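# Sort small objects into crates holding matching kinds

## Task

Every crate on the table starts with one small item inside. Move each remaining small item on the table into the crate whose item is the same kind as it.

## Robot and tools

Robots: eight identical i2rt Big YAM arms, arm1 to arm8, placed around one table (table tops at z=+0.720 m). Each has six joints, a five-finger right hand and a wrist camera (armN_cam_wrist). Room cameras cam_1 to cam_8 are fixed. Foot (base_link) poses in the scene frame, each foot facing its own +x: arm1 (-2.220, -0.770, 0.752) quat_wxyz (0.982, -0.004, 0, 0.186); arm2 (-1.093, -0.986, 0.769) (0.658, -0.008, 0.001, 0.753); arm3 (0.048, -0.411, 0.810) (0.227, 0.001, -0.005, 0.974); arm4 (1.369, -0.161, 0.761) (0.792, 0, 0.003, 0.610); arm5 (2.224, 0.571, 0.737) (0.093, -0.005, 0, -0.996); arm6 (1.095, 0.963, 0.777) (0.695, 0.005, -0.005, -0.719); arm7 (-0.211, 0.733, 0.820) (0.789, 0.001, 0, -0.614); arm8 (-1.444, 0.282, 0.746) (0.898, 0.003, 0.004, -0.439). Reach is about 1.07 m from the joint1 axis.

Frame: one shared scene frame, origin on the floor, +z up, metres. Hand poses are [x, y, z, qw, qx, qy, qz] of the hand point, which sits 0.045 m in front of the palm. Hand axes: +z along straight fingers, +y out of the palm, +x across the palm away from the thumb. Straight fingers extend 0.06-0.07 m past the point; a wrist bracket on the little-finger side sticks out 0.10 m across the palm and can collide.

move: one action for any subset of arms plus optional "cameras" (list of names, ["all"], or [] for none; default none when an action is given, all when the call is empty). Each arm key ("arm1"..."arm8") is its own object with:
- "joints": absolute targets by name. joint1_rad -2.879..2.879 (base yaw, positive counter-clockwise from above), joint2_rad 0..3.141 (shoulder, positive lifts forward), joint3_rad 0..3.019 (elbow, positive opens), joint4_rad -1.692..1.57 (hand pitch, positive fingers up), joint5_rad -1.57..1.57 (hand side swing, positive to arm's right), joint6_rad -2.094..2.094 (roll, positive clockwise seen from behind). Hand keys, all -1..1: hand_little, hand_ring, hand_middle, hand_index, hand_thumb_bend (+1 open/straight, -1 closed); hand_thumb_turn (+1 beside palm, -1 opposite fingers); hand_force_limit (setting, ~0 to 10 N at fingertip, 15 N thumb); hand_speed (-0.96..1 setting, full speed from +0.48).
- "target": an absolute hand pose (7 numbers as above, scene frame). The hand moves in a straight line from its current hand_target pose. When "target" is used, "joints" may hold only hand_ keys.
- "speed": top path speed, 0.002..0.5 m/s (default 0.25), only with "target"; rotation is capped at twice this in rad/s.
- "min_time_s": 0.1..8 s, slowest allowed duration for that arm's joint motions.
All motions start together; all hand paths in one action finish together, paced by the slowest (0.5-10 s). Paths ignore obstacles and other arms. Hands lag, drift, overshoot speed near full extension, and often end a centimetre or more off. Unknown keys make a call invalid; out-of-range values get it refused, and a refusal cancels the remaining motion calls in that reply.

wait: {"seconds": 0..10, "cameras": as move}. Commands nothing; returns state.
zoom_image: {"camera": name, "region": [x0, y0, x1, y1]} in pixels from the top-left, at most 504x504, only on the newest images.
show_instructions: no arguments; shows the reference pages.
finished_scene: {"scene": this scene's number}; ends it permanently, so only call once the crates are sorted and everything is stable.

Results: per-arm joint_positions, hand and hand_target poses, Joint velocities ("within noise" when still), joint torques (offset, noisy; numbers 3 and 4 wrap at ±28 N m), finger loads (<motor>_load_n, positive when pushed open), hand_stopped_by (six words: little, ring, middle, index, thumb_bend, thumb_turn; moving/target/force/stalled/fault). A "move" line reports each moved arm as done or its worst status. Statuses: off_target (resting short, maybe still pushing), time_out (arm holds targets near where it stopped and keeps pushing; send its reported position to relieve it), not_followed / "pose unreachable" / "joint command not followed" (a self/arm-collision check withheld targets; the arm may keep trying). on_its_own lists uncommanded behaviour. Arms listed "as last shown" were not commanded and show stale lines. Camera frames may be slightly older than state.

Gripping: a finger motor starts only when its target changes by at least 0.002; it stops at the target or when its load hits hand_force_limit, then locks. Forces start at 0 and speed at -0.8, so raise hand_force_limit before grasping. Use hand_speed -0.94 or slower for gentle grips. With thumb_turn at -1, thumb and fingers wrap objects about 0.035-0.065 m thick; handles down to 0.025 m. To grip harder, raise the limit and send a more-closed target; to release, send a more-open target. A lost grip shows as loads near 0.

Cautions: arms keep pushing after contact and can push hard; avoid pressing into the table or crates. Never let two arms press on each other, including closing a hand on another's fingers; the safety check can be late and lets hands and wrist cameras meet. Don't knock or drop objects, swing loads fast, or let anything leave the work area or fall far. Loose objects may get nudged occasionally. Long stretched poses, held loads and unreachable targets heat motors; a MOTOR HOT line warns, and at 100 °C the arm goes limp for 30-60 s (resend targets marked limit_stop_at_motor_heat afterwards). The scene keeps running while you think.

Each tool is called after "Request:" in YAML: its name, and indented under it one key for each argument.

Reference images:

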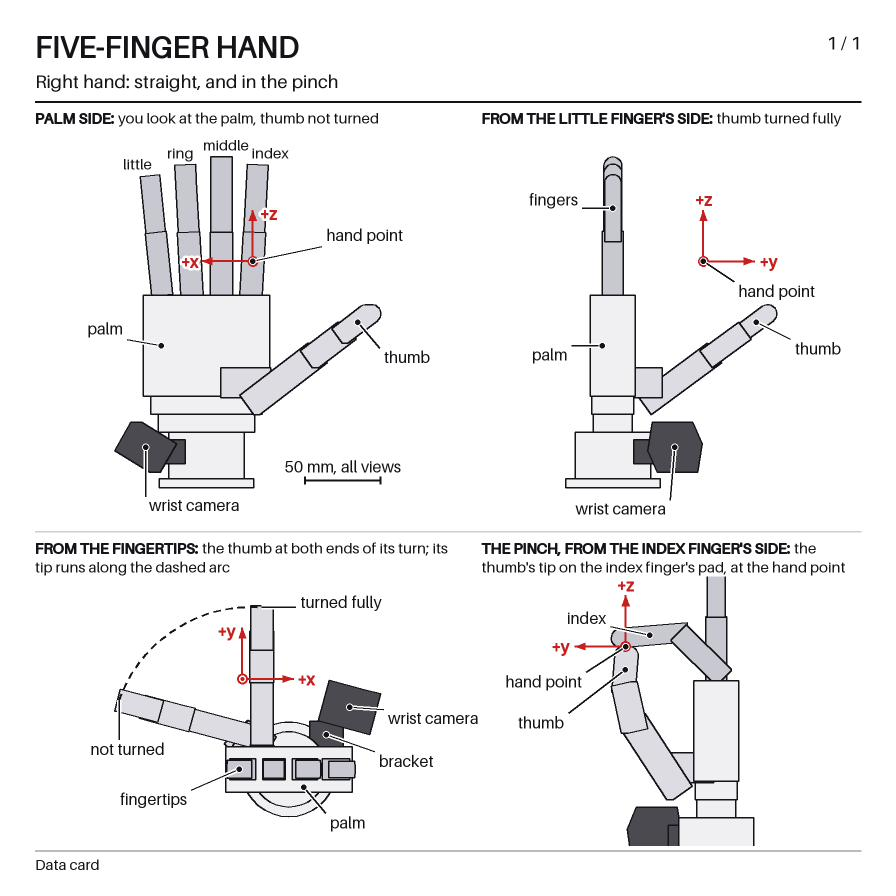

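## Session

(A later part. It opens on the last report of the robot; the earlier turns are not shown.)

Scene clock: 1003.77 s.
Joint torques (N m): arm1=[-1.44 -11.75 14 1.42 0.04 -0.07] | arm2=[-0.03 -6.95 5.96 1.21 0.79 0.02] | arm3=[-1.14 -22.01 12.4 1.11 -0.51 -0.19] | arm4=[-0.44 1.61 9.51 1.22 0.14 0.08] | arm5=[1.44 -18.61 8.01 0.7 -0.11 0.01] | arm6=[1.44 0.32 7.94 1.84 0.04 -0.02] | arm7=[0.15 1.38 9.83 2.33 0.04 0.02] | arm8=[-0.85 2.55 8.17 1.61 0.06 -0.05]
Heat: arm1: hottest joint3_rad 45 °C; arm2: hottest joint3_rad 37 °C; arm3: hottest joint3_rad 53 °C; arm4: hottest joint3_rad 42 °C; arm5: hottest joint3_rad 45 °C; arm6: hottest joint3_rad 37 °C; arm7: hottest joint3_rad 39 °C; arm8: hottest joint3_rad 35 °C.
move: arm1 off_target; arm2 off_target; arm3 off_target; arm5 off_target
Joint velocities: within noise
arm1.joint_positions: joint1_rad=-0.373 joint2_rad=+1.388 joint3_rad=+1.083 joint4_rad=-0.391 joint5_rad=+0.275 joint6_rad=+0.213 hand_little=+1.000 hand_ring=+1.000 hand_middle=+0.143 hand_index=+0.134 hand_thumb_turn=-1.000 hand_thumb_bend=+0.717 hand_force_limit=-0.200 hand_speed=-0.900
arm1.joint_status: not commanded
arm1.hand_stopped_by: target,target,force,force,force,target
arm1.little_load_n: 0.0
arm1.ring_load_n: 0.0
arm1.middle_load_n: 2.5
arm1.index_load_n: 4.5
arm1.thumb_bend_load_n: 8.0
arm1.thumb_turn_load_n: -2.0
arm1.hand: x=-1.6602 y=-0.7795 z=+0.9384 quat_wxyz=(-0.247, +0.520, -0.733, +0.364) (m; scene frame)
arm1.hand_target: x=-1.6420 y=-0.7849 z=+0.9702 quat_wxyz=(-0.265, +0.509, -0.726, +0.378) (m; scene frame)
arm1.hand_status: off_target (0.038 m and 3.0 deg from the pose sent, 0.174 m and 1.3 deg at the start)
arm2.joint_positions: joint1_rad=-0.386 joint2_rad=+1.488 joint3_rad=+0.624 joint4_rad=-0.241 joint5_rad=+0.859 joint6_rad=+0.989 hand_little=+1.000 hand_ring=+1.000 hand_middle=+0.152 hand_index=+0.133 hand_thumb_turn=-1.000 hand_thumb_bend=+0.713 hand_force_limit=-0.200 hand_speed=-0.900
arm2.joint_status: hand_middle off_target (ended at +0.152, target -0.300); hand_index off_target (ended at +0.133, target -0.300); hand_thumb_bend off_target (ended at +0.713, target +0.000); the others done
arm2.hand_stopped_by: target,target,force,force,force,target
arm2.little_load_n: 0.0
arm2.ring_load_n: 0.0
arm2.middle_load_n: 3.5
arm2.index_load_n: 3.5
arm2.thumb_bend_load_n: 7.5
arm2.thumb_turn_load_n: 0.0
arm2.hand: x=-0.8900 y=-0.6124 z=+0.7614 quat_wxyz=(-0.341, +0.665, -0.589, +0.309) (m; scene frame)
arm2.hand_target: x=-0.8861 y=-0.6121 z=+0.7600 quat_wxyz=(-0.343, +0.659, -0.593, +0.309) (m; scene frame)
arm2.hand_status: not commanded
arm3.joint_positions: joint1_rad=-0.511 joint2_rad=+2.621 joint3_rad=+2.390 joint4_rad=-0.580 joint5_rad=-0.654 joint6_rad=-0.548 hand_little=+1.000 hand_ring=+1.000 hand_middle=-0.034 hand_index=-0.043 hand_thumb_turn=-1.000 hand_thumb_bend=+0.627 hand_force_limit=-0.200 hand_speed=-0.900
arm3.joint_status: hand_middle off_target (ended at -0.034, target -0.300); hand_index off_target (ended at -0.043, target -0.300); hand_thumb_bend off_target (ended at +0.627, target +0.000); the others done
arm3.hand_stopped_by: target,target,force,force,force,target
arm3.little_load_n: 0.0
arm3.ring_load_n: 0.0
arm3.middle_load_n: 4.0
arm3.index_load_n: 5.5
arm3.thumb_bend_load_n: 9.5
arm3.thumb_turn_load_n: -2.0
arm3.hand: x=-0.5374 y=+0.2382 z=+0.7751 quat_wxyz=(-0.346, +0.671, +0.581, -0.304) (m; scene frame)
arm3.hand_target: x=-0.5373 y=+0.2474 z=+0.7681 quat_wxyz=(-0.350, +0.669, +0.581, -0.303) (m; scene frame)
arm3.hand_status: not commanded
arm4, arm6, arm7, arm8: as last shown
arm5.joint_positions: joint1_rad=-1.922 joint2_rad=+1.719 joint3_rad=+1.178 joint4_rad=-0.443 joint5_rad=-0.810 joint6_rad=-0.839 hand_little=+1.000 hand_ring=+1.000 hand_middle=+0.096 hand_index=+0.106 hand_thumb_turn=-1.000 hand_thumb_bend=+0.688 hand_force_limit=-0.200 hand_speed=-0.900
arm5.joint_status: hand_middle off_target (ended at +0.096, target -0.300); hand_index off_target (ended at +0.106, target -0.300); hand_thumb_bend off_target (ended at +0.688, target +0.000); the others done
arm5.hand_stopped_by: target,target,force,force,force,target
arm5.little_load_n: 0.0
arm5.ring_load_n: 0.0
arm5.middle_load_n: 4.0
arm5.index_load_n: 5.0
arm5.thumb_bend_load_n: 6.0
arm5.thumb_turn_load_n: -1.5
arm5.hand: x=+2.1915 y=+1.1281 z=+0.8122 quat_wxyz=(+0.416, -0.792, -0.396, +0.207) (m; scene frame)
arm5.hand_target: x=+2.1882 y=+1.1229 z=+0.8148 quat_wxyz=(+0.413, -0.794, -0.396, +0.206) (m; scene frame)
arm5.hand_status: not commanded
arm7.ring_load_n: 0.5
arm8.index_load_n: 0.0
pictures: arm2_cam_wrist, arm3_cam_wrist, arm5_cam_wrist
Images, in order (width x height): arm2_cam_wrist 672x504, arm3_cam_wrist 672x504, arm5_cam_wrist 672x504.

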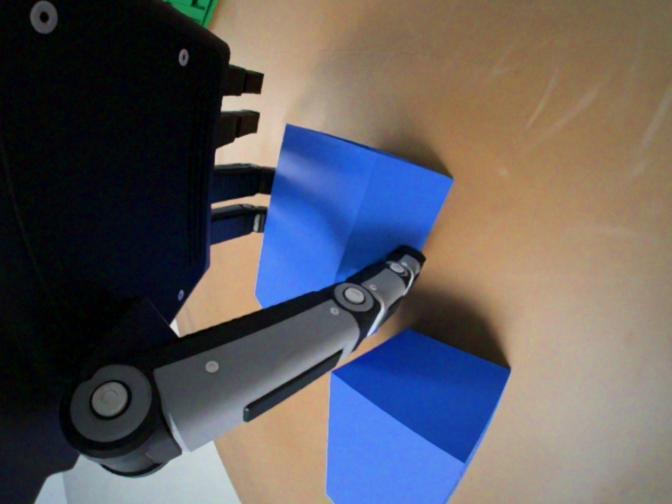

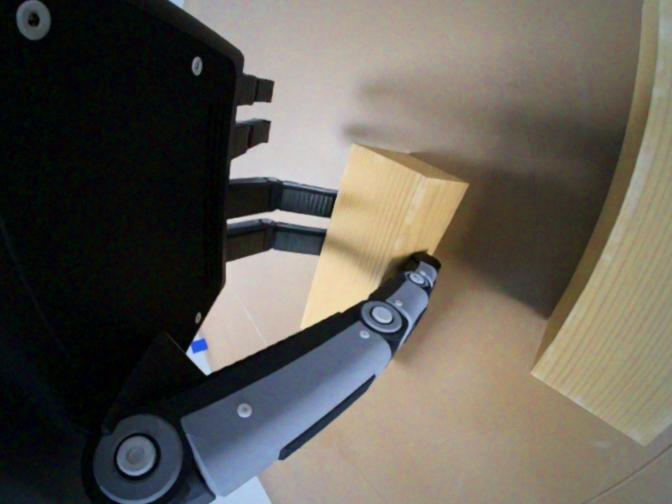

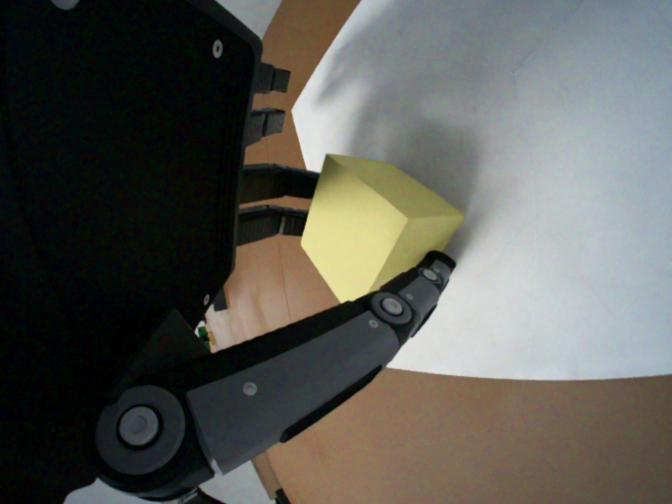

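Request:
move:
  arm1: {"joints": {"joint1_rad": 1.45, "joint2_rad": 0.63, "joint3_rad": 1.35, "joint4_rad": -1.40, "joint5_rad": 0, "joint6_rad": 0}, "min_time_s": 3.5}
  arm2: {"target": [-0.89, -0.60, 0.92, 0.3431, -0.6592, 0.5936, -0.309], "speed": 0.15}
  arm3: {"target": [-0.53, 0.23, 0.95, 0.3485, -0.6696, -0.582, 0.3029], "speed": 0.15}
  arm5: {"target": [2.19, 1.10, 0.97, 0.4132, -0.7939, -0.3958, 0.206], "speed": 0.15}
  cameras: ["arm1_cam_wrist","arm2_cam_wrist","arm3_cam_wrist","arm5_cam_wrist","cam_2","cam_1"]

Request:
zoom_image:
  camera: "cam_2"
  region: [400, 210, 580, 400]

Scene clock: 1031.20 s.
Joint torques (N m): arm1=[0.38 0.91 11.99 1.47 -0.12 -0.05] | arm2=[1.14 -7.53 13.34 0.24 0.99 0.11] | arm3=[-0.91 -23.82 13.18 1.13 -0.45 -0.14] | arm4=[0.03 1.26 9.63 1.2 0.2 0.11] | arm5=[0.62 -17.38 16.44 0.53 -0.57 -0.07] | arm6=[1.49 0.44 7.9 1.91 0.04 -0.03] | arm7=[0.67 1.38 9.92 2.35 0.02 0.03] | arm8=[-0.91 2.61 8.17 1.61 0.06 -0.05]
Heat: arm1: hottest joint3_rad 49 °C; arm2: hottest joint3_rad 36 °C; arm3: hottest joint3_rad 54 °C; arm4: hottest joint3_rad 42 °C; arm5: hottest joint3_rad 44 °C; arm6: hottest joint3_rad 37 °C; arm7: hottest joint3_rad 39 °C; arm8: hottest joint3_rad 35 °C.
move: arm1 done; arm2 off_target; arm3 off_target; arm5 off_target
Joint velocities: within noise
arm1.joint_positions: joint1_rad=+1.439 joint2_rad=+0.633 joint3_rad=+1.296 joint4_rad=-1.394 joint5_rad=+0.003 joint6_rad=+0.006 hand_little=+1.000 hand_ring=+1.000 hand_middle=+0.143 hand_index=+0.134 hand_thumb_turn=-1.000 hand_thumb_bend=+0.717 hand_force_limit=-0.200 hand_speed=-0.900
arm1.joint_status: all done
arm1.hand_stopped_by: target,target,force,force,force,target
arm1.little_load_n: 0.0
arm1.ring_load_n: 0.0
arm1.middle_load_n: 2.5
arm1.index_load_n: 4.0
arm1.thumb_bend_load_n: 8.0
arm1.thumb_turn_load_n: -1.5
arm1.hand: x=-2.3021 y=-0.5628 z=+1.1708 quat_wxyz=(-0.401, +0.908, +0.107, -0.049) (m; scene frame)
arm1.hand_target: x=-2.3035 y=-0.5672 z=+1.1949 quat_wxyz=(-0.423, +0.897, +0.114, -0.054) (m; scene frame)
arm1.hand_status: not commanded
arm2.joint_positions: joint1_rad=-0.386 joint2_rad=+1.234 joint3_rad=+0.821 joint4_rad=-0.763 joint5_rad=+0.861 joint6_rad=+1.000 hand_little=+1.000 hand_ring=+1.000 hand_middle=+0.152 hand_index=+0.133 hand_thumb_turn=-1.000 hand_thumb_bend=+0.713 hand_force_limit=-0.200 hand_speed=-0.900
arm2.joint_status: not commanded
arm2.hand_stopped_by: target,target,force,force,force,target
arm2.little_load_n: 0.0
arm2.ring_load_n: 0.0
arm2.middle_load_n: 3.5
arm2.index_load_n: 3.5
arm2.thumb_bend_load_n: 8.0
arm2.thumb_turn_load_n: 0.5
arm2.hand: x=-0.8939 y=-0.6221 z=+0.8890 quat_wxyz=(-0.314, +0.675, -0.585, +0.322) (m; scene frame)
arm2.hand_target: x=-0.8906 y=-0.6015 z=+0.9201 quat_wxyz=(-0.343, +0.659, -0.594, +0.309) (m; scene frame)
arm2.hand_status: off_target (0.038 m and 4.2 deg from the pose sent, 0.159 m and 0.9 deg at the start)
arm3.joint_positions: joint1_rad=-0.511 joint2_rad=+2.482 joint3_rad=+2.531 joint4_rad=-0.900 joint5_rad=-0.654 joint6_rad=-0.549 hand_little=+1.000 hand_ring=+1.000 hand_middle=-0.034 hand_index=-0.043 hand_thumb_turn=-1.000 hand_thumb_bend=+0.627 hand_force_limit=-0.200 hand_speed=-0.900
arm3.joint_status: not commanded
arm3.hand_stopped_by: target,target,force,force,force,target
arm3.little_load_n: 0.0
arm3.ring_load_n: 0.0
arm3.middle_load_n: 4.0
arm3.index_load_n: 5.0
arm3.thumb_bend_load_n: 9.5
arm3.thumb_turn_load_n: -2.0
arm3.hand: x=-0.5259 y=+0.2197 z=+0.9255 quat_wxyz=(-0.329, +0.680, +0.580, -0.306) (m; scene frame)
arm3.hand_target: x=-0.5290 y=+0.2289 z=+0.9501 quat_wxyz=(-0.349, +0.669, +0.581, -0.303) (m; scene frame)
arm3.hand_status: off_target (0.027 m and 2.6 deg from the pose sent, 0.175 m and 0.4 deg at the start)
arm4, arm6, arm7, arm8: as last shown
arm5.joint_positions: joint1_rad=-1.922 joint2_rad=+1.527 joint3_rad=+1.285 joint4_rad=-0.837 joint5_rad=-0.802 joint6_rad=-0.839 hand_little=+1.000 hand_ring=+1.000 hand_middle=+0.096 hand_index=+0.106 hand_thumb_turn=-1.000 hand_thumb_bend=+0.688 hand_force_limit=-0.200 hand_speed=-0.900
arm5.joint_status: not commanded
arm5.hand_stopped_by: target,target,force,force,force,target
arm5.little_load_n: 0.0
arm5.ring_load_n: 0.0
arm5.middle_load_n: 3.0
arm5.index_load_n: 4.5
arm5.thumb_bend_load_n: 6.0
arm5.thumb_turn_load_n: -1.5
arm5.hand: x=+2.1858 y=+1.0796 z=+0.9280 quat_wxyz=(+0.380, -0.810, -0.383, +0.229) (m; scene frame)
arm5.hand_target: x=+2.1898 y=+1.0972 z=+0.9701 quat_wxyz=(+0.413, -0.794, -0.396, +0.206) (m; scene frame)
arm5.hand_status: off_target (0.047 m and 5.2 deg from the pose sent, 0.160 m and 0.4 deg at the start)
arm7.ring_load_n: 0.0
pictures: arm1_cam_wrist, arm2_cam_wrist, arm3_cam_wrist, arm5_cam_wrist, cam_1, cam_2
Images, in order (width x height): arm1_cam_wrist 672x504, arm2_cam_wrist 672x504, arm3_cam_wrist 672x504, arm5_cam_wrist 672x504, cam_1 672x504, cam_2 672x504.

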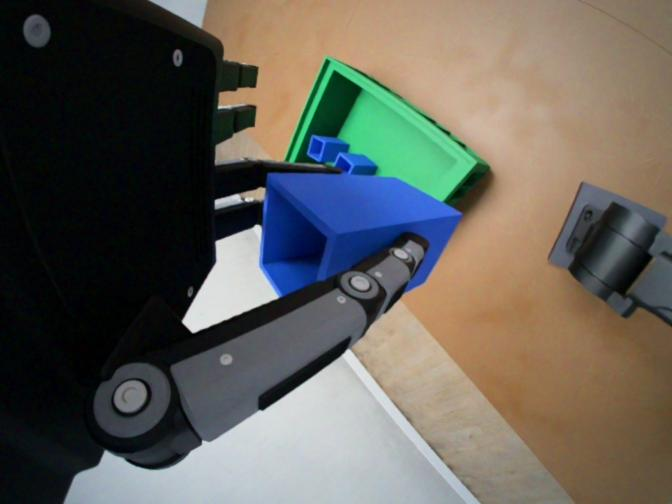

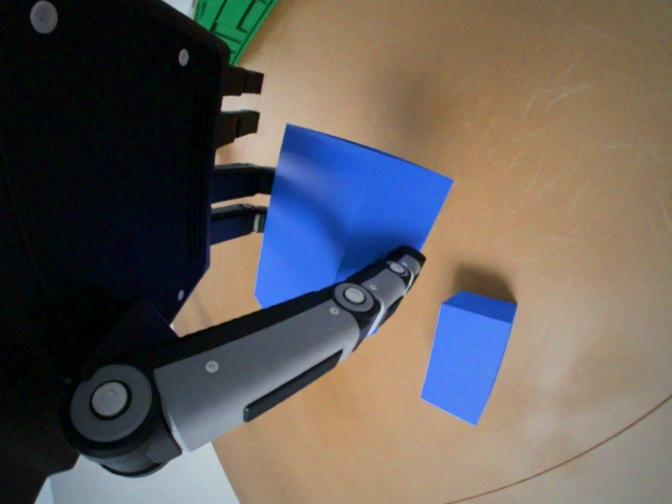

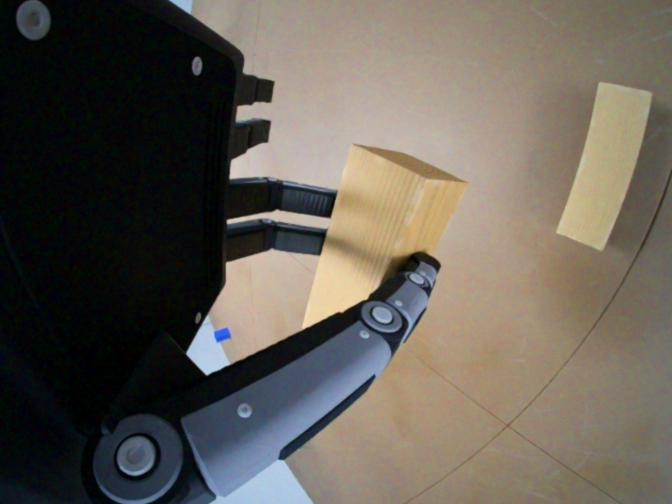

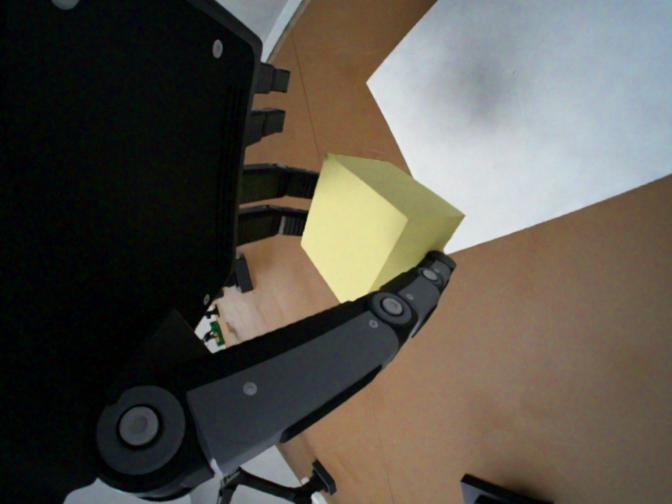

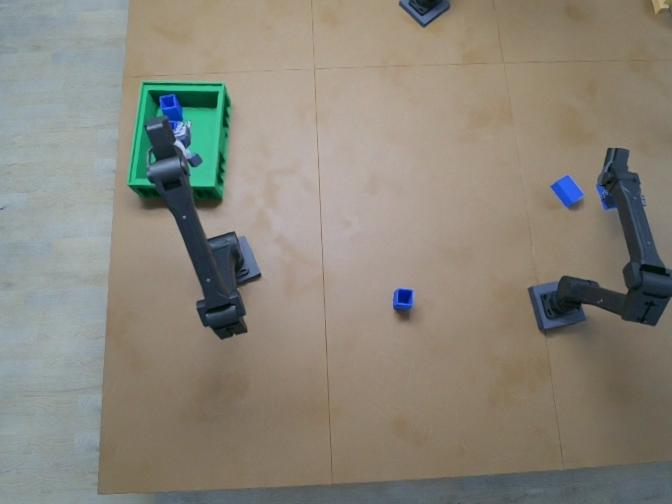

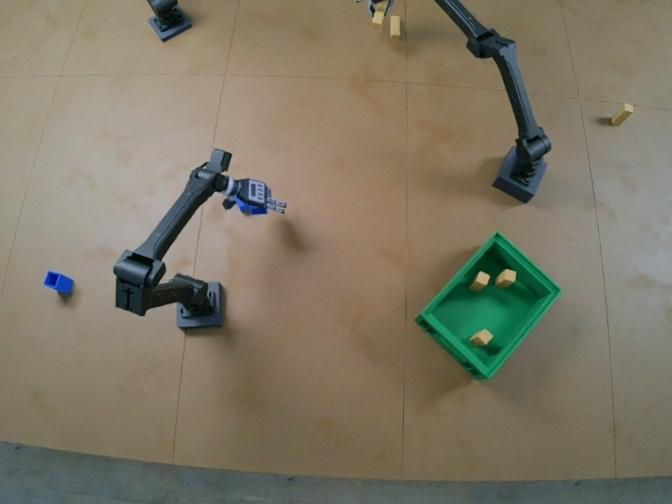

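Scaled by 2.653.

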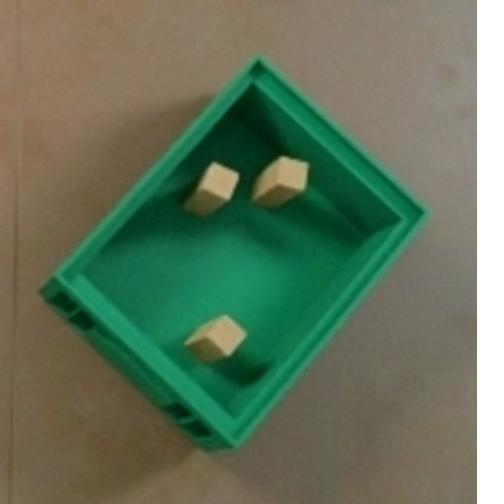

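Request:
move:
  arm1: {"target": [-2.333, -0.231, 1.0, 0.4339, -0.8336, 0.3034, -0.1579], "speed": 0.25}
  arm2: {"target": [-1.645, -0.80, 0.95, 0.3736, -0.7177, -0.5215, 0.2714], "speed": 0.3}
  arm3: {"joints": {"joint1_rad": 1.95, "joint2_rad": 0.63, "joint3_rad": 1.35, "joint4_rad": -1.40, "joint5_rad": 0, "joint6_rad": 0}, "min_time_s": 4}
  arm5: {"joints": {"joint1_rad": 0.95, "joint2_rad": 0.63, "joint3_rad": 1.35, "joint4_rad": -1.40, "joint5_rad": 0, "joint6_rad": 0}, "min_time_s": 4}
  cameras: ["arm1_cam_wrist","arm2_cam_wrist"]

Request:
move:
  arm3: {"target": [-0.002, -0.95, 1.0, -0.0338, 0.1261, 0.9577, -0.2566], "speed": 0.25}
  arm5: {"target": [1.918, -0.262, 1.04, -0.0802, 0.1541, 0.8737, -0.4547], "speed": 0.25}
  arm2: {"target": [-1.645, -0.80, 0.767, 0.3736, -0.7177, -0.5215, 0.2714], "speed": 0.12}
  cameras: ["arm1_cam_wrist","arm2_cam_wrist","arm3_cam_wrist","arm5_cam_wrist"]

Scene clock: 1057.47 s.
Joint torques (N m): arm1=[0.26 -10.58 14.06 1.05 0.74 0.09] | arm2=[1.49 -9.52 14.75 1.69 -0.11 -0.14] | arm3=[0.21 -0.09 6.16 1.62 0.11 0.03] | arm4=[-0.15 1.44 9.52 1.18 0.16 0.14] | arm5=[1.9 -0.15 15.23 1.26 0.14 0.05] | arm6=[1.67 0.26 7.91 1.91 0.03 -0.03] | arm7=[0.97 1.03 9.92 2.44 -0.02 0.07] | arm8=[-0.91 2.55 8.16 1.61 0.06 -0.05]
Heat: arm1: hottest joint3_rad 50 °C; arm2: hottest joint3_rad 39 °C; arm3: hottest joint3_rad 56 °C; arm4: hottest joint3_rad 42 °C; arm5: hottest joint3_rad 52 °C; arm6: hottest joint3_rad 37 °C; arm7: hottest joint3_rad 39 °C; arm8: hottest joint3_rad 35 °C.
move: arm1 off_target; arm2 off_target; arm3 done; arm5 done
Joint velocities: within noise
arm1.joint_positions: joint1_rad=+1.570 joint2_rad=+1.397 joint3_rad=+1.238 joint4_rad=-0.855 joint5_rad=+0.805 joint6_rad=+0.810 hand_little=+1.000 hand_ring=+1.000 hand_middle=+0.143 hand_index=+0.134 hand_thumb_turn=-1.000 hand_thumb_bend=+0.717 hand_force_limit=-0.200 hand_speed=-0.900
arm1.joint_status: not commanded
arm1.hand_stopped_by: target,target,force,force,force,target
arm1.little_load_n: 0.0
arm1.ring_load_n: 0.0
arm1.middle_load_n: 2.5
arm1.index_load_n: 4.5
arm1.thumb_bend_load_n: 8.0
arm1.thumb_turn_load_n: -1.5
arm1.hand: x=-2.3210 y=-0.2501 z=+0.9754 quat_wxyz=(-0.417, +0.842, -0.296, +0.173) (m; scene frame)
arm1.hand_target: x=-2.3325 y=-0.2327 z=+1.0001 quat_wxyz=(-0.434, +0.833, -0.303, +0.157) (m; scene frame)
arm1.hand_status: off_target (0.033 m and 2.9 deg from the pose sent, 0.374 m and 54.0 deg at the start)
arm2.joint_positions: joint1_rad=+1.040 joint2_rad=+1.410 joint3_rad=+1.018 joint4_rad=-0.276 joint5_rad=-0.053 joint6_rad=-0.039 hand_little=+1.000 hand_ring=+1.000 hand_middle=+0.152 hand_index=+0.133 hand_thumb_turn=-1.000 hand_thumb_bend=+0.713 hand_force_limit=-0.200 hand_speed=-0.900
arm2.joint_status: not commanded
arm2.hand_stopped_by: target,target,force,force,force,target
arm2.little_load_n: 0.0
arm2.ring_load_n: 0.0
arm2.middle_load_n: 3.5
arm2.index_load_n: 4.0
arm2.thumb_bend_load_n: 7.5
arm2.thumb_turn_load_n: 0.5
arm2.hand: x=-1.6190 y=-0.8071 z=+0.9180 quat_wxyz=(-0.348, +0.735, +0.523, -0.254) (m; scene frame)
arm2.hand_target: x=-1.6426 y=-0.8010 z=+0.9505 quat_wxyz=(-0.374, +0.718, +0.521, -0.271) (m; scene frame)
arm2.hand_status: off_target (0.042 m and 4.1 deg from the pose sent, 0.774 m and 155.8 deg at the start)
arm3.joint_positions: joint1_rad=+1.942 joint2_rad=+0.631 joint3_rad=+1.361 joint4_rad=-1.389 joint5_rad=-0.002 joint6_rad=-0.011 hand_little=+1.000 hand_ring=+1.000 hand_middle=-0.034 hand_index=-0.043 hand_thumb_turn=-1.000 hand_thumb_bend=+0.627 hand_force_limit=-0.200 hand_speed=-0.900
arm3.joint_status: all done
arm3.hand_stopped_by: target,target,force,force,force,target
arm3.little_load_n: 0.0
arm3.ring_load_n: 0.0
arm3.middle_load_n: 4.0
arm3.index_load_n: 5.0
arm3.thumb_bend_load_n: 9.5
arm3.thumb_turn_load_n: -1.5
arm3.hand: x=+0.0587 y=-0.6337 z=+1.2593 quat_wxyz=(-0.020, +0.033, +0.900, -0.435) (m; scene frame)
arm3.hand_target: x=+0.0608 y=-0.6316 z=+1.2527 quat_wxyz=(-0.017, +0.035, +0.904, -0.426) (m; scene frame)
arm3.hand_status: not commanded
arm4, arm6, arm7, arm8: as last shown
arm5.joint_positions: joint1_rad=+0.935 joint2_rad=+0.637 joint3_rad=+1.285 joint4_rad=-1.397 joint5_rad=-0.003 joint6_rad=-0.010 hand_little=+1.000 hand_ring=+1.000 hand_middle=+0.096 hand_index=+0.106 hand_thumb_turn=-1.000 hand_thumb_bend=+0.688 hand_force_limit=-0.200 hand_speed=-0.900
arm5.joint_status: all done
arm5.hand_stopped_by: target,target,force,force,force,target
arm5.little_load_n: 0.0
arm5.ring_load_n: 0.0
arm5.middle_load_n: 2.5
arm5.index_load_n: 4.5
arm5.thumb_bend_load_n: 6.5
arm5.thumb_turn_load_n: -1.5
arm5.hand: x=+2.1606 y=+0.3622 z=+1.1523 quat_wxyz=(+0.094, -0.197, -0.894, +0.391) (m; scene frame)
arm5.hand_target: x=+2.1657 y=+0.3645 z=+1.1829 quat_wxyz=(+0.097, -0.192, -0.881, +0.422) (m; scene frame)
arm5.hand_status: not commanded
pictures: arm1_cam_wrist, arm2_cam_wrist
Images, in order (width x height): arm1_cam_wrist 672x504, arm2_cam_wrist 672x504.

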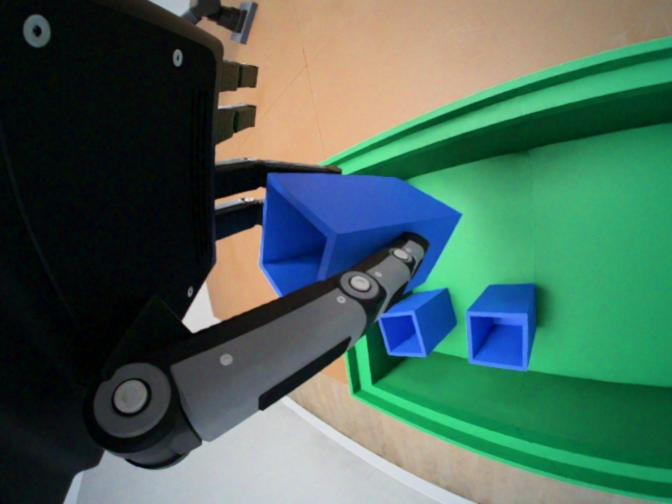

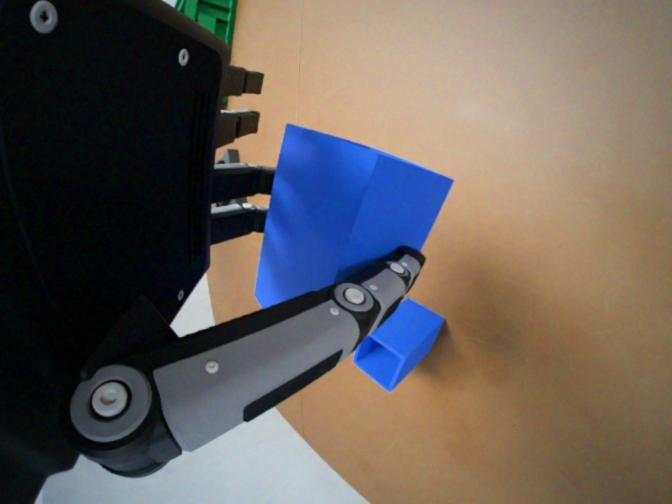

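Scene clock: 1062.20 s.
Joint torques (N m): arm1=[0.15 -10.52 14.05 1.02 0.74 0.1] | arm2=[1.14 -11.52 6.89 2.19 -0.06 -0.12] | arm3=[-1.2 -11.87 12.38 1.94 0.16 0.01] | arm4=[0.03 1.44 9.51 1.31 0.15 0.12] | arm5=[1.67 -28.28 17.47 1.37 -0.07 -0.12] | arm6=[1.49 0.5 7.95 1.87 0.03 -0.02] | arm7=[0.62 1.49 9.89 2.44 -0.01 0.05] | arm8=[-0.91 2.61 8.16 1.59 0.06 -0.06]
Heat: arm1: hottest joint3_rad 52 °C; arm2: hottest joint3_rad 39 °C; arm3: hottest joint3_rad 56 °C; arm4: hottest joint3_rad 42 °C; arm5: hottest joint3_rad 52 °C; arm6: hottest joint3_rad 37 °C; arm7: hottest joint3_rad 39 °C; arm8: hottest joint3_rad 35 °C.
move: arm2 done; arm3 off_target; arm5 off_target
Joint velocities: within noise
arm1, arm4, arm6, arm7, arm8: as last shown
arm1.joint_positions: joint1_rad=+1.570 joint2_rad=+1.397 joint3_rad=+1.238 joint4_rad=-0.855 joint5_rad=+0.805 joint6_rad=+0.811 hand_little=+1.000 hand_ring=+1.000 hand_middle=+0.143 hand_index=+0.134 hand_thumb_turn=-1.000 hand_thumb_bend=+0.717 hand_force_limit=-0.200 hand_speed=-0.900
arm1.index_load_n: 4.0
arm1.thumb_bend_load_n: 8.5
arm1.thumb_turn_load_n: -2.0
arm2.joint_positions: joint1_rad=+1.040 joint2_rad=+1.715 joint3_rad=+0.865 joint4_rad=+0.232 joint5_rad=-0.057 joint6_rad=-0.041 hand_little=+1.000 hand_ring=+1.000 hand_middle=+0.152 hand_index=+0.133 hand_thumb_turn=-1.000 hand_thumb_bend=+0.713 hand_force_limit=-0.200 hand_speed=-0.900
arm2.joint_status: not commanded
arm2.hand_stopped_by: target,target,force,force,force,target
arm2.little_load_n: 0.0
arm2.ring_load_n: -0.5
arm2.middle_load_n: 4.0
arm2.index_load_n: 3.0
arm2.thumb_bend_load_n: 8.0
arm2.thumb_turn_load_n: 0.0
arm2.hand: x=-1.6406 y=-0.7999 z=+0.7661 quat_wxyz=(-0.367, +0.725, +0.519, -0.267) (m; scene frame)
arm2.hand_target: x=-1.6449 y=-0.8001 z=+0.7669 quat_wxyz=(-0.373, +0.718, +0.522, -0.271) (m; scene frame)
arm2.hand_status: done (0.005 m and 1.3 deg from the pose sent, 0.154 m and 4.1 deg at the start)
arm3.joint_positions: joint1_rad=+1.899 joint2_rad=+1.507 joint3_rad=+1.318 joint4_rad=-0.909 joint5_rad=+0.059 joint6_rad=+0.098 hand_little=+1.000 hand_ring=+1.000 hand_middle=-0.034 hand_index=-0.043 hand_thumb_turn=-1.000 hand_thumb_bend=+0.627 hand_force_limit=-0.200 hand_speed=-0.900
arm3.joint_status: not commanded
arm3.hand_stopped_by: target,target,force,force,force,target
arm3.little_load_n: 0.0
arm3.ring_load_n: 0.0
arm3.middle_load_n: 4.0
arm3.index_load_n: 5.5
arm3.thumb_bend_load_n: 9.0
arm3.thumb_turn_load_n: -1.5
arm3.hand: x=+0.0060 y=-0.9250 z=+0.9792 quat_wxyz=(-0.033, +0.117, +0.966, -0.228) (m; scene frame)
arm3.hand_target: x=-0.0019 y=-0.9483 z=+1.0004 quat_wxyz=(-0.034, +0.126, +0.958, -0.257) (m; scene frame)
arm3.hand_status: off_target (0.033 m and 3.6 deg from the pose sent, 0.413 m and 24.1 deg at the start)
arm5.joint_positions: joint1_rad=+0.972 joint2_rad=+2.443 joint3_rad=+2.853 joint4_rad=-1.064 joint5_rad=-0.039 joint6_rad=-0.008 hand_little=+1.000 hand_ring=+1.000 hand_middle=+0.096 hand_index=+0.106 hand_thumb_turn=-1.000 hand_thumb_bend=+0.688 hand_force_limit=-0.200 hand_speed=-0.900
arm5.joint_status: not commanded
arm5.hand_stopped_by: target,target,force,force,force,target
arm5.little_load_n: 0.0
arm5.ring_load_n: 0.0
arm5.middle_load_n: 3.0
arm5.index_load_n: 4.5
arm5.thumb_bend_load_n: 6.0
arm5.thumb_turn_load_n: -1.5
arm5.hand: x=+1.9079 y=-0.2512 z=+1.0055 quat_wxyz=(+0.079, -0.169, -0.879, +0.438) (m; scene frame)
arm5.hand_target: x=+1.9192 y=-0.2590 z=+1.0394 quat_wxyz=(+0.083, -0.155, -0.866, +0.468) (m; scene frame)
arm5.hand_status: off_target (0.038 m and 2.6 deg from the pose sent, 0.679 m and 9.3 deg at the start; a joint's target at an end of its range on 28 of 142 steps)
pictures: arm1_cam_wrist, arm2_cam_wrist, arm3_cam_wrist, arm5_cam_wrist
Images, in order (width x height): arm1_cam_wrist 672x504, arm2_cam_wrist 672x504, arm3_cam_wrist 672x504, arm5_cam_wrist 672x504.

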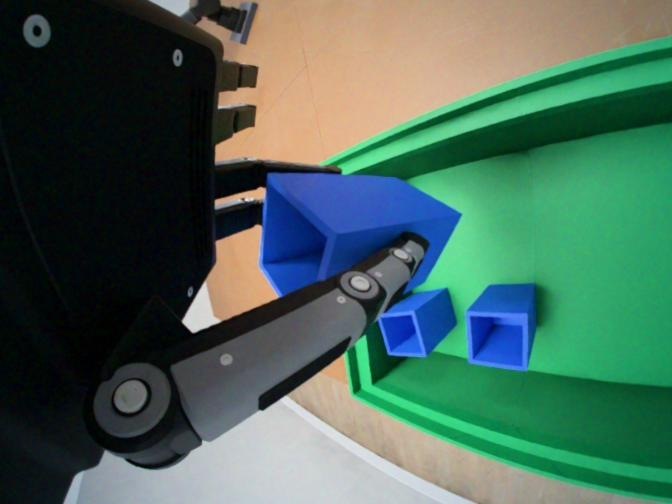

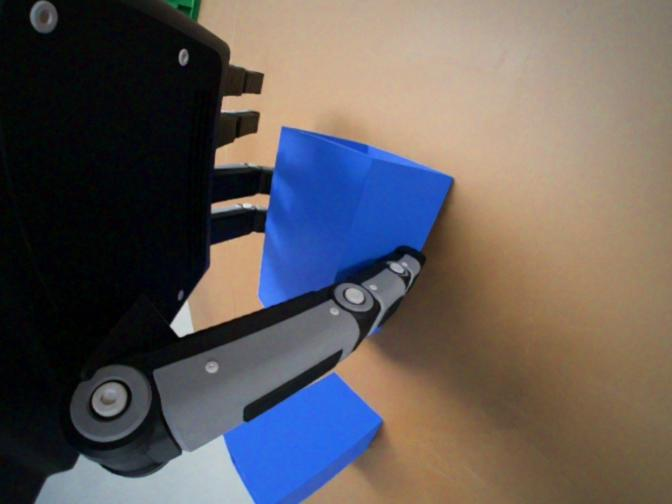

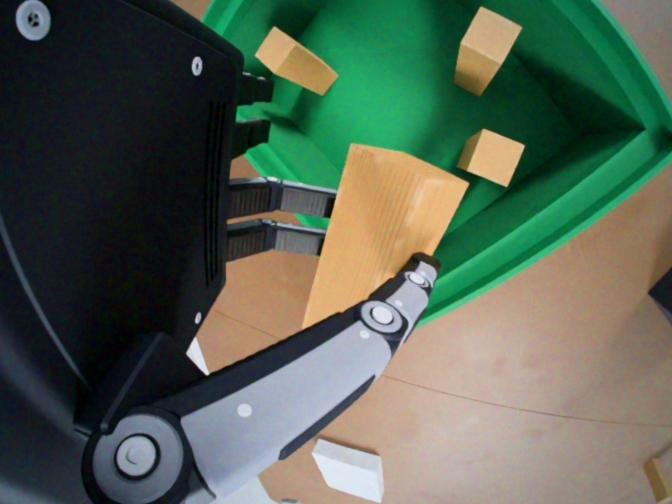

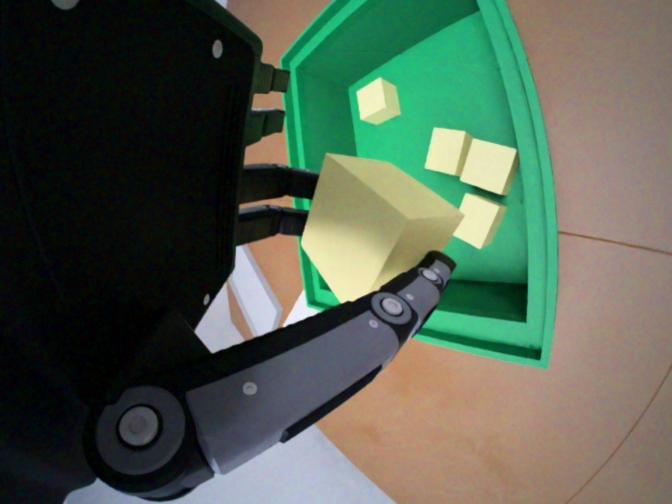

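Request:
move:
  arm1: {"target": [-2.333, -0.236, 0.79, 0.4339, -0.8336, 0.3034, -0.1579], "speed": 0.12}
  arm2: {"joints": {"hand_speed": -0.6, "hand_index": 0.7, "hand_middle": 0.7, "hand_thumb_bend": 1.0}}
  arm3: {"target": [-0.015, -0.945, 0.785, -0.0338, 0.1261, 0.9577, -0.2566], "speed": 0.15}
  arm5: {"target": [1.908, -0.257, 0.825, -0.0802, 0.1541, 0.8737, -0.4547], "speed": 0.15}
  cameras: ["arm1_cam_wrist","arm2_cam_wrist","arm3_cam_wrist","arm5_cam_wrist"]

Scene clock: 1081.23 s.
Joint torques (N m): arm1=[-0.21 -6.48 4.9 1.22 -0.86 0.19] | arm2=[1.2 -11.58 6.89 2.1 -0.06 -0.13] | arm3=[-1.03 -12.45 5.78 2.59 0.02 -0.13] | arm4=[0.09 1.03 9.47 1.24 0.15 0.14] | arm5=[0.67 -27.58 9.09 2.03 -0.02 -0.15] | arm6=[1.55 0.56 7.91 1.89 0.03 -0.03] | arm7=[0.44 1.61 9.99 2.37 0.01 0.03] | arm8=[-0.91 2.55 8.17 1.61 0.06 -0.05]
Heat: arm1: hottest joint3_rad 56 °C; arm2: hottest joint3_rad 37 °C; arm3: hottest joint3_rad 55 °C; arm4: hottest joint3_rad 43 °C; arm5: hottest joint3_rad 50 °C; arm6: hottest joint3_rad 37 °C; arm7: hottest joint3_rad 39 °C; arm8: hottest joint3_rad 35 °C.
move: arm1 off_target; arm2 done; arm3 off_target; arm5 off_target
Joint velocities: within noise
arm1.joint_positions: joint1_rad=+1.579 joint2_rad=+1.535 joint3_rad=+0.980 joint4_rad=-0.300 joint5_rad=+0.845 joint6_rad=+0.809 hand_little=+1.000 hand_ring=+1.000 hand_middle=+0.143 hand_index=+0.134 hand_thumb_turn=-1.000 hand_thumb_bend=+0.717 hand_force_limit=-0.200 hand_speed=-0.900
arm1.joint_status: not commanded
arm1.hand_stopped_by: target,target,force,force,force,target
arm1.little_load_n: 1.0
arm1.ring_load_n: -0.5
arm1.middle_load_n: 2.5
arm1.index_load_n: 4.0
arm1.thumb_bend_load_n: 8.5
arm1.thumb_turn_load_n: -1.5
arm1.hand: x=-2.3309 y=-0.2198 z=+0.8548 quat_wxyz=(-0.477, +0.806, -0.320, +0.140) (m; scene frame)
arm1.hand_target: x=-2.3310 y=-0.2409 z=+0.7946 quat_wxyz=(-0.434, +0.833, -0.304, +0.158) (m; scene frame)
arm1.hand_status: off_target (0.067 m and 6.5 deg from the pose sent, 0.186 m and 2.9 deg at the start)
arm2.joint_positions: joint1_rad=+1.040 joint2_rad=+1.715 joint3_rad=+0.865 joint4_rad=+0.235 joint5_rad=-0.057 joint6_rad=-0.041 hand_little=+1.000 hand_ring=+1.000 hand_middle=+0.700 hand_index=+0.700 hand_thumb_turn=-1.000 hand_thumb_bend=+1.000 hand_force_limit=-0.200 hand_speed=-0.600
arm2.joint_status: all done
arm2.hand_stopped_by: target,target,target,target,target,target
arm2.little_load_n: 0.0
arm2.ring_load_n: 0.0
arm2.middle_load_n: 0.0
arm2.index_load_n: 0.0
arm2.thumb_bend_load_n: 0.0
arm2.thumb_turn_load_n: 0.0
arm2.hand: x=-1.6412 y=-0.7996 z=+0.7667 quat_wxyz=(-0.368, +0.724, +0.518, -0.268) (m; scene frame)
arm2.hand_target: x=-1.6449 y=-0.8001 z=+0.7669 quat_wxyz=(-0.373, +0.718, +0.522, -0.271) (m; scene frame)
arm2.hand_status: not commanded
arm3.joint_positions: joint1_rad=+1.869 joint2_rad=+1.735 joint3_rad=+1.060 joint4_rad=-0.358 joint5_rad=+0.049 joint6_rad=+0.088 hand_little=+1.000 hand_ring=+1.000 hand_middle=-0.033 hand_index=-0.044 hand_thumb_turn=-1.000 hand_thumb_bend=+0.627 hand_force_limit=-0.200 hand_speed=-0.900
arm3.joint_status: not commanded
arm3.hand_stopped_by: target,target,force,force,force,target
arm3.little_load_n: 0.0
arm3.ring_load_n: 0.0
arm3.middle_load_n: 5.0
arm3.index_load_n: 0.0
arm3.thumb_bend_load_n: 7.5
arm3.thumb_turn_load_n: 1.0
arm3.hand: x=-0.0116 y=-0.9468 z=+0.7978 quat_wxyz=(-0.033, +0.125, +0.957, -0.260) (m; scene frame)
arm3.hand_target: x=-0.0149 y=-0.9446 z=+0.7853 quat_wxyz=(-0.034, +0.126, +0.958, -0.256) (m; scene frame)
arm3.hand_status: off_target (0.013 m and 0.4 deg from the pose sent, 0.196 m and 3.6 deg at the start)
arm4, arm6, arm7, arm8: as last shown
arm4.ring_load_n: -0.5
arm5.joint_positions: joint1_rad=+0.972 joint2_rad=+2.313 joint3_rad=+2.142 joint4_rad=-0.432 joint5_rad=-0.053 joint6_rad=-0.018 hand_little=+1.000 hand_ring=+1.000 hand_middle=+0.096 hand_index=+0.106 hand_thumb_turn=-1.000 hand_thumb_bend=+0.688 hand_force_limit=-0.200 hand_speed=-0.900
arm5.joint_status: not commanded
arm5.hand_stopped_by: target,target,force,force,force,target
arm5.little_load_n: 0.0
arm5.ring_load_n: 0.0
arm5.middle_load_n: 1.5
arm5.index_load_n: 3.5
arm5.thumb_bend_load_n: 6.5
arm5.thumb_turn_load_n: -2.0
arm5.hand: x=+1.9049 y=-0.2599 z=+0.8391 quat_wxyz=(+0.080, -0.159, -0.869, +0.461) (m; scene frame)
arm5.hand_target: x=+1.9081 y=-0.2569 z=+0.8251 quat_wxyz=(+0.080, -0.154, -0.874, +0.454) (m; scene frame)
arm5.hand_status: off_target (0.015 m and 1.0 deg from the pose sent, 0.180 m and 2.7 deg at the start)
arm7.index_load_n: -0.5
arm8.ring_load_n: -0.5
pictures: arm1_cam_wrist, arm2_cam_wrist, arm3_cam_wrist, arm5_cam_wrist
Images, in order (width x height): arm1_cam_wrist 672x504, arm2_cam_wrist 672x504, arm3_cam_wrist 672x504, arm5_cam_wrist 672x504.

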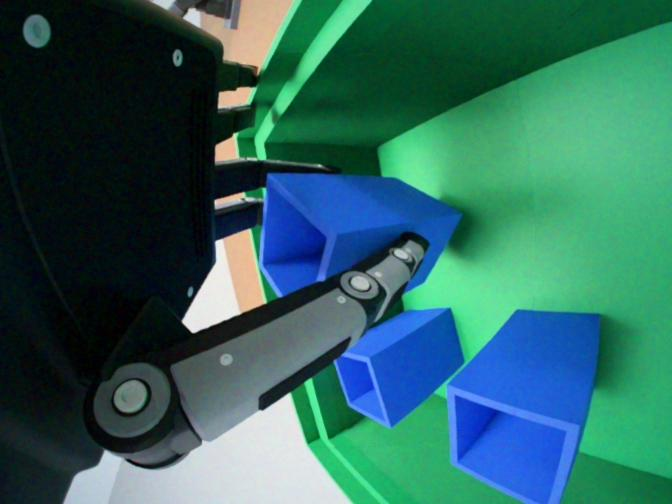

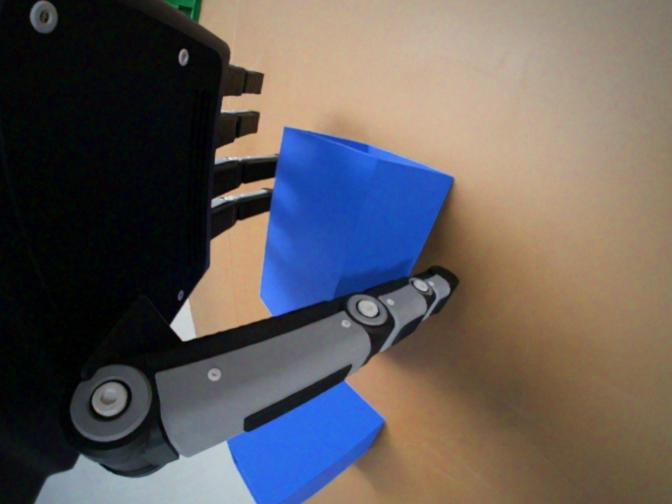

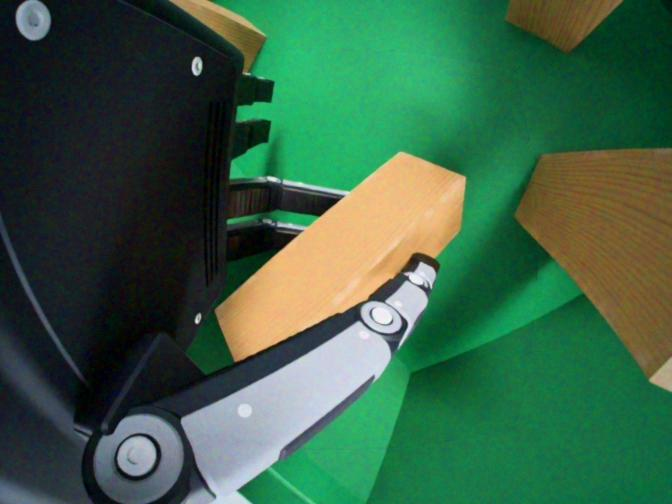

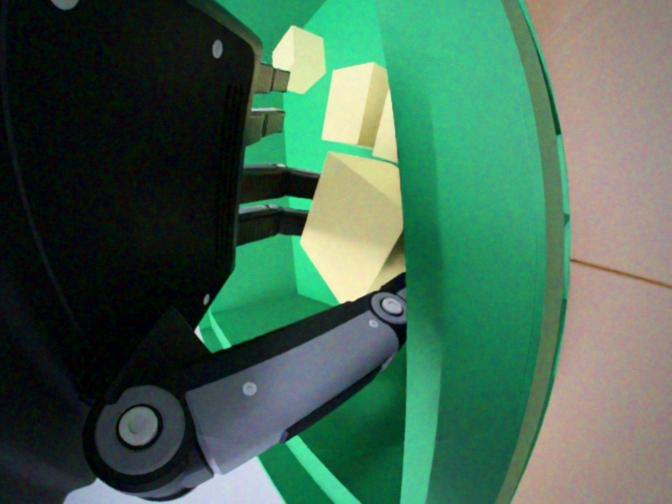

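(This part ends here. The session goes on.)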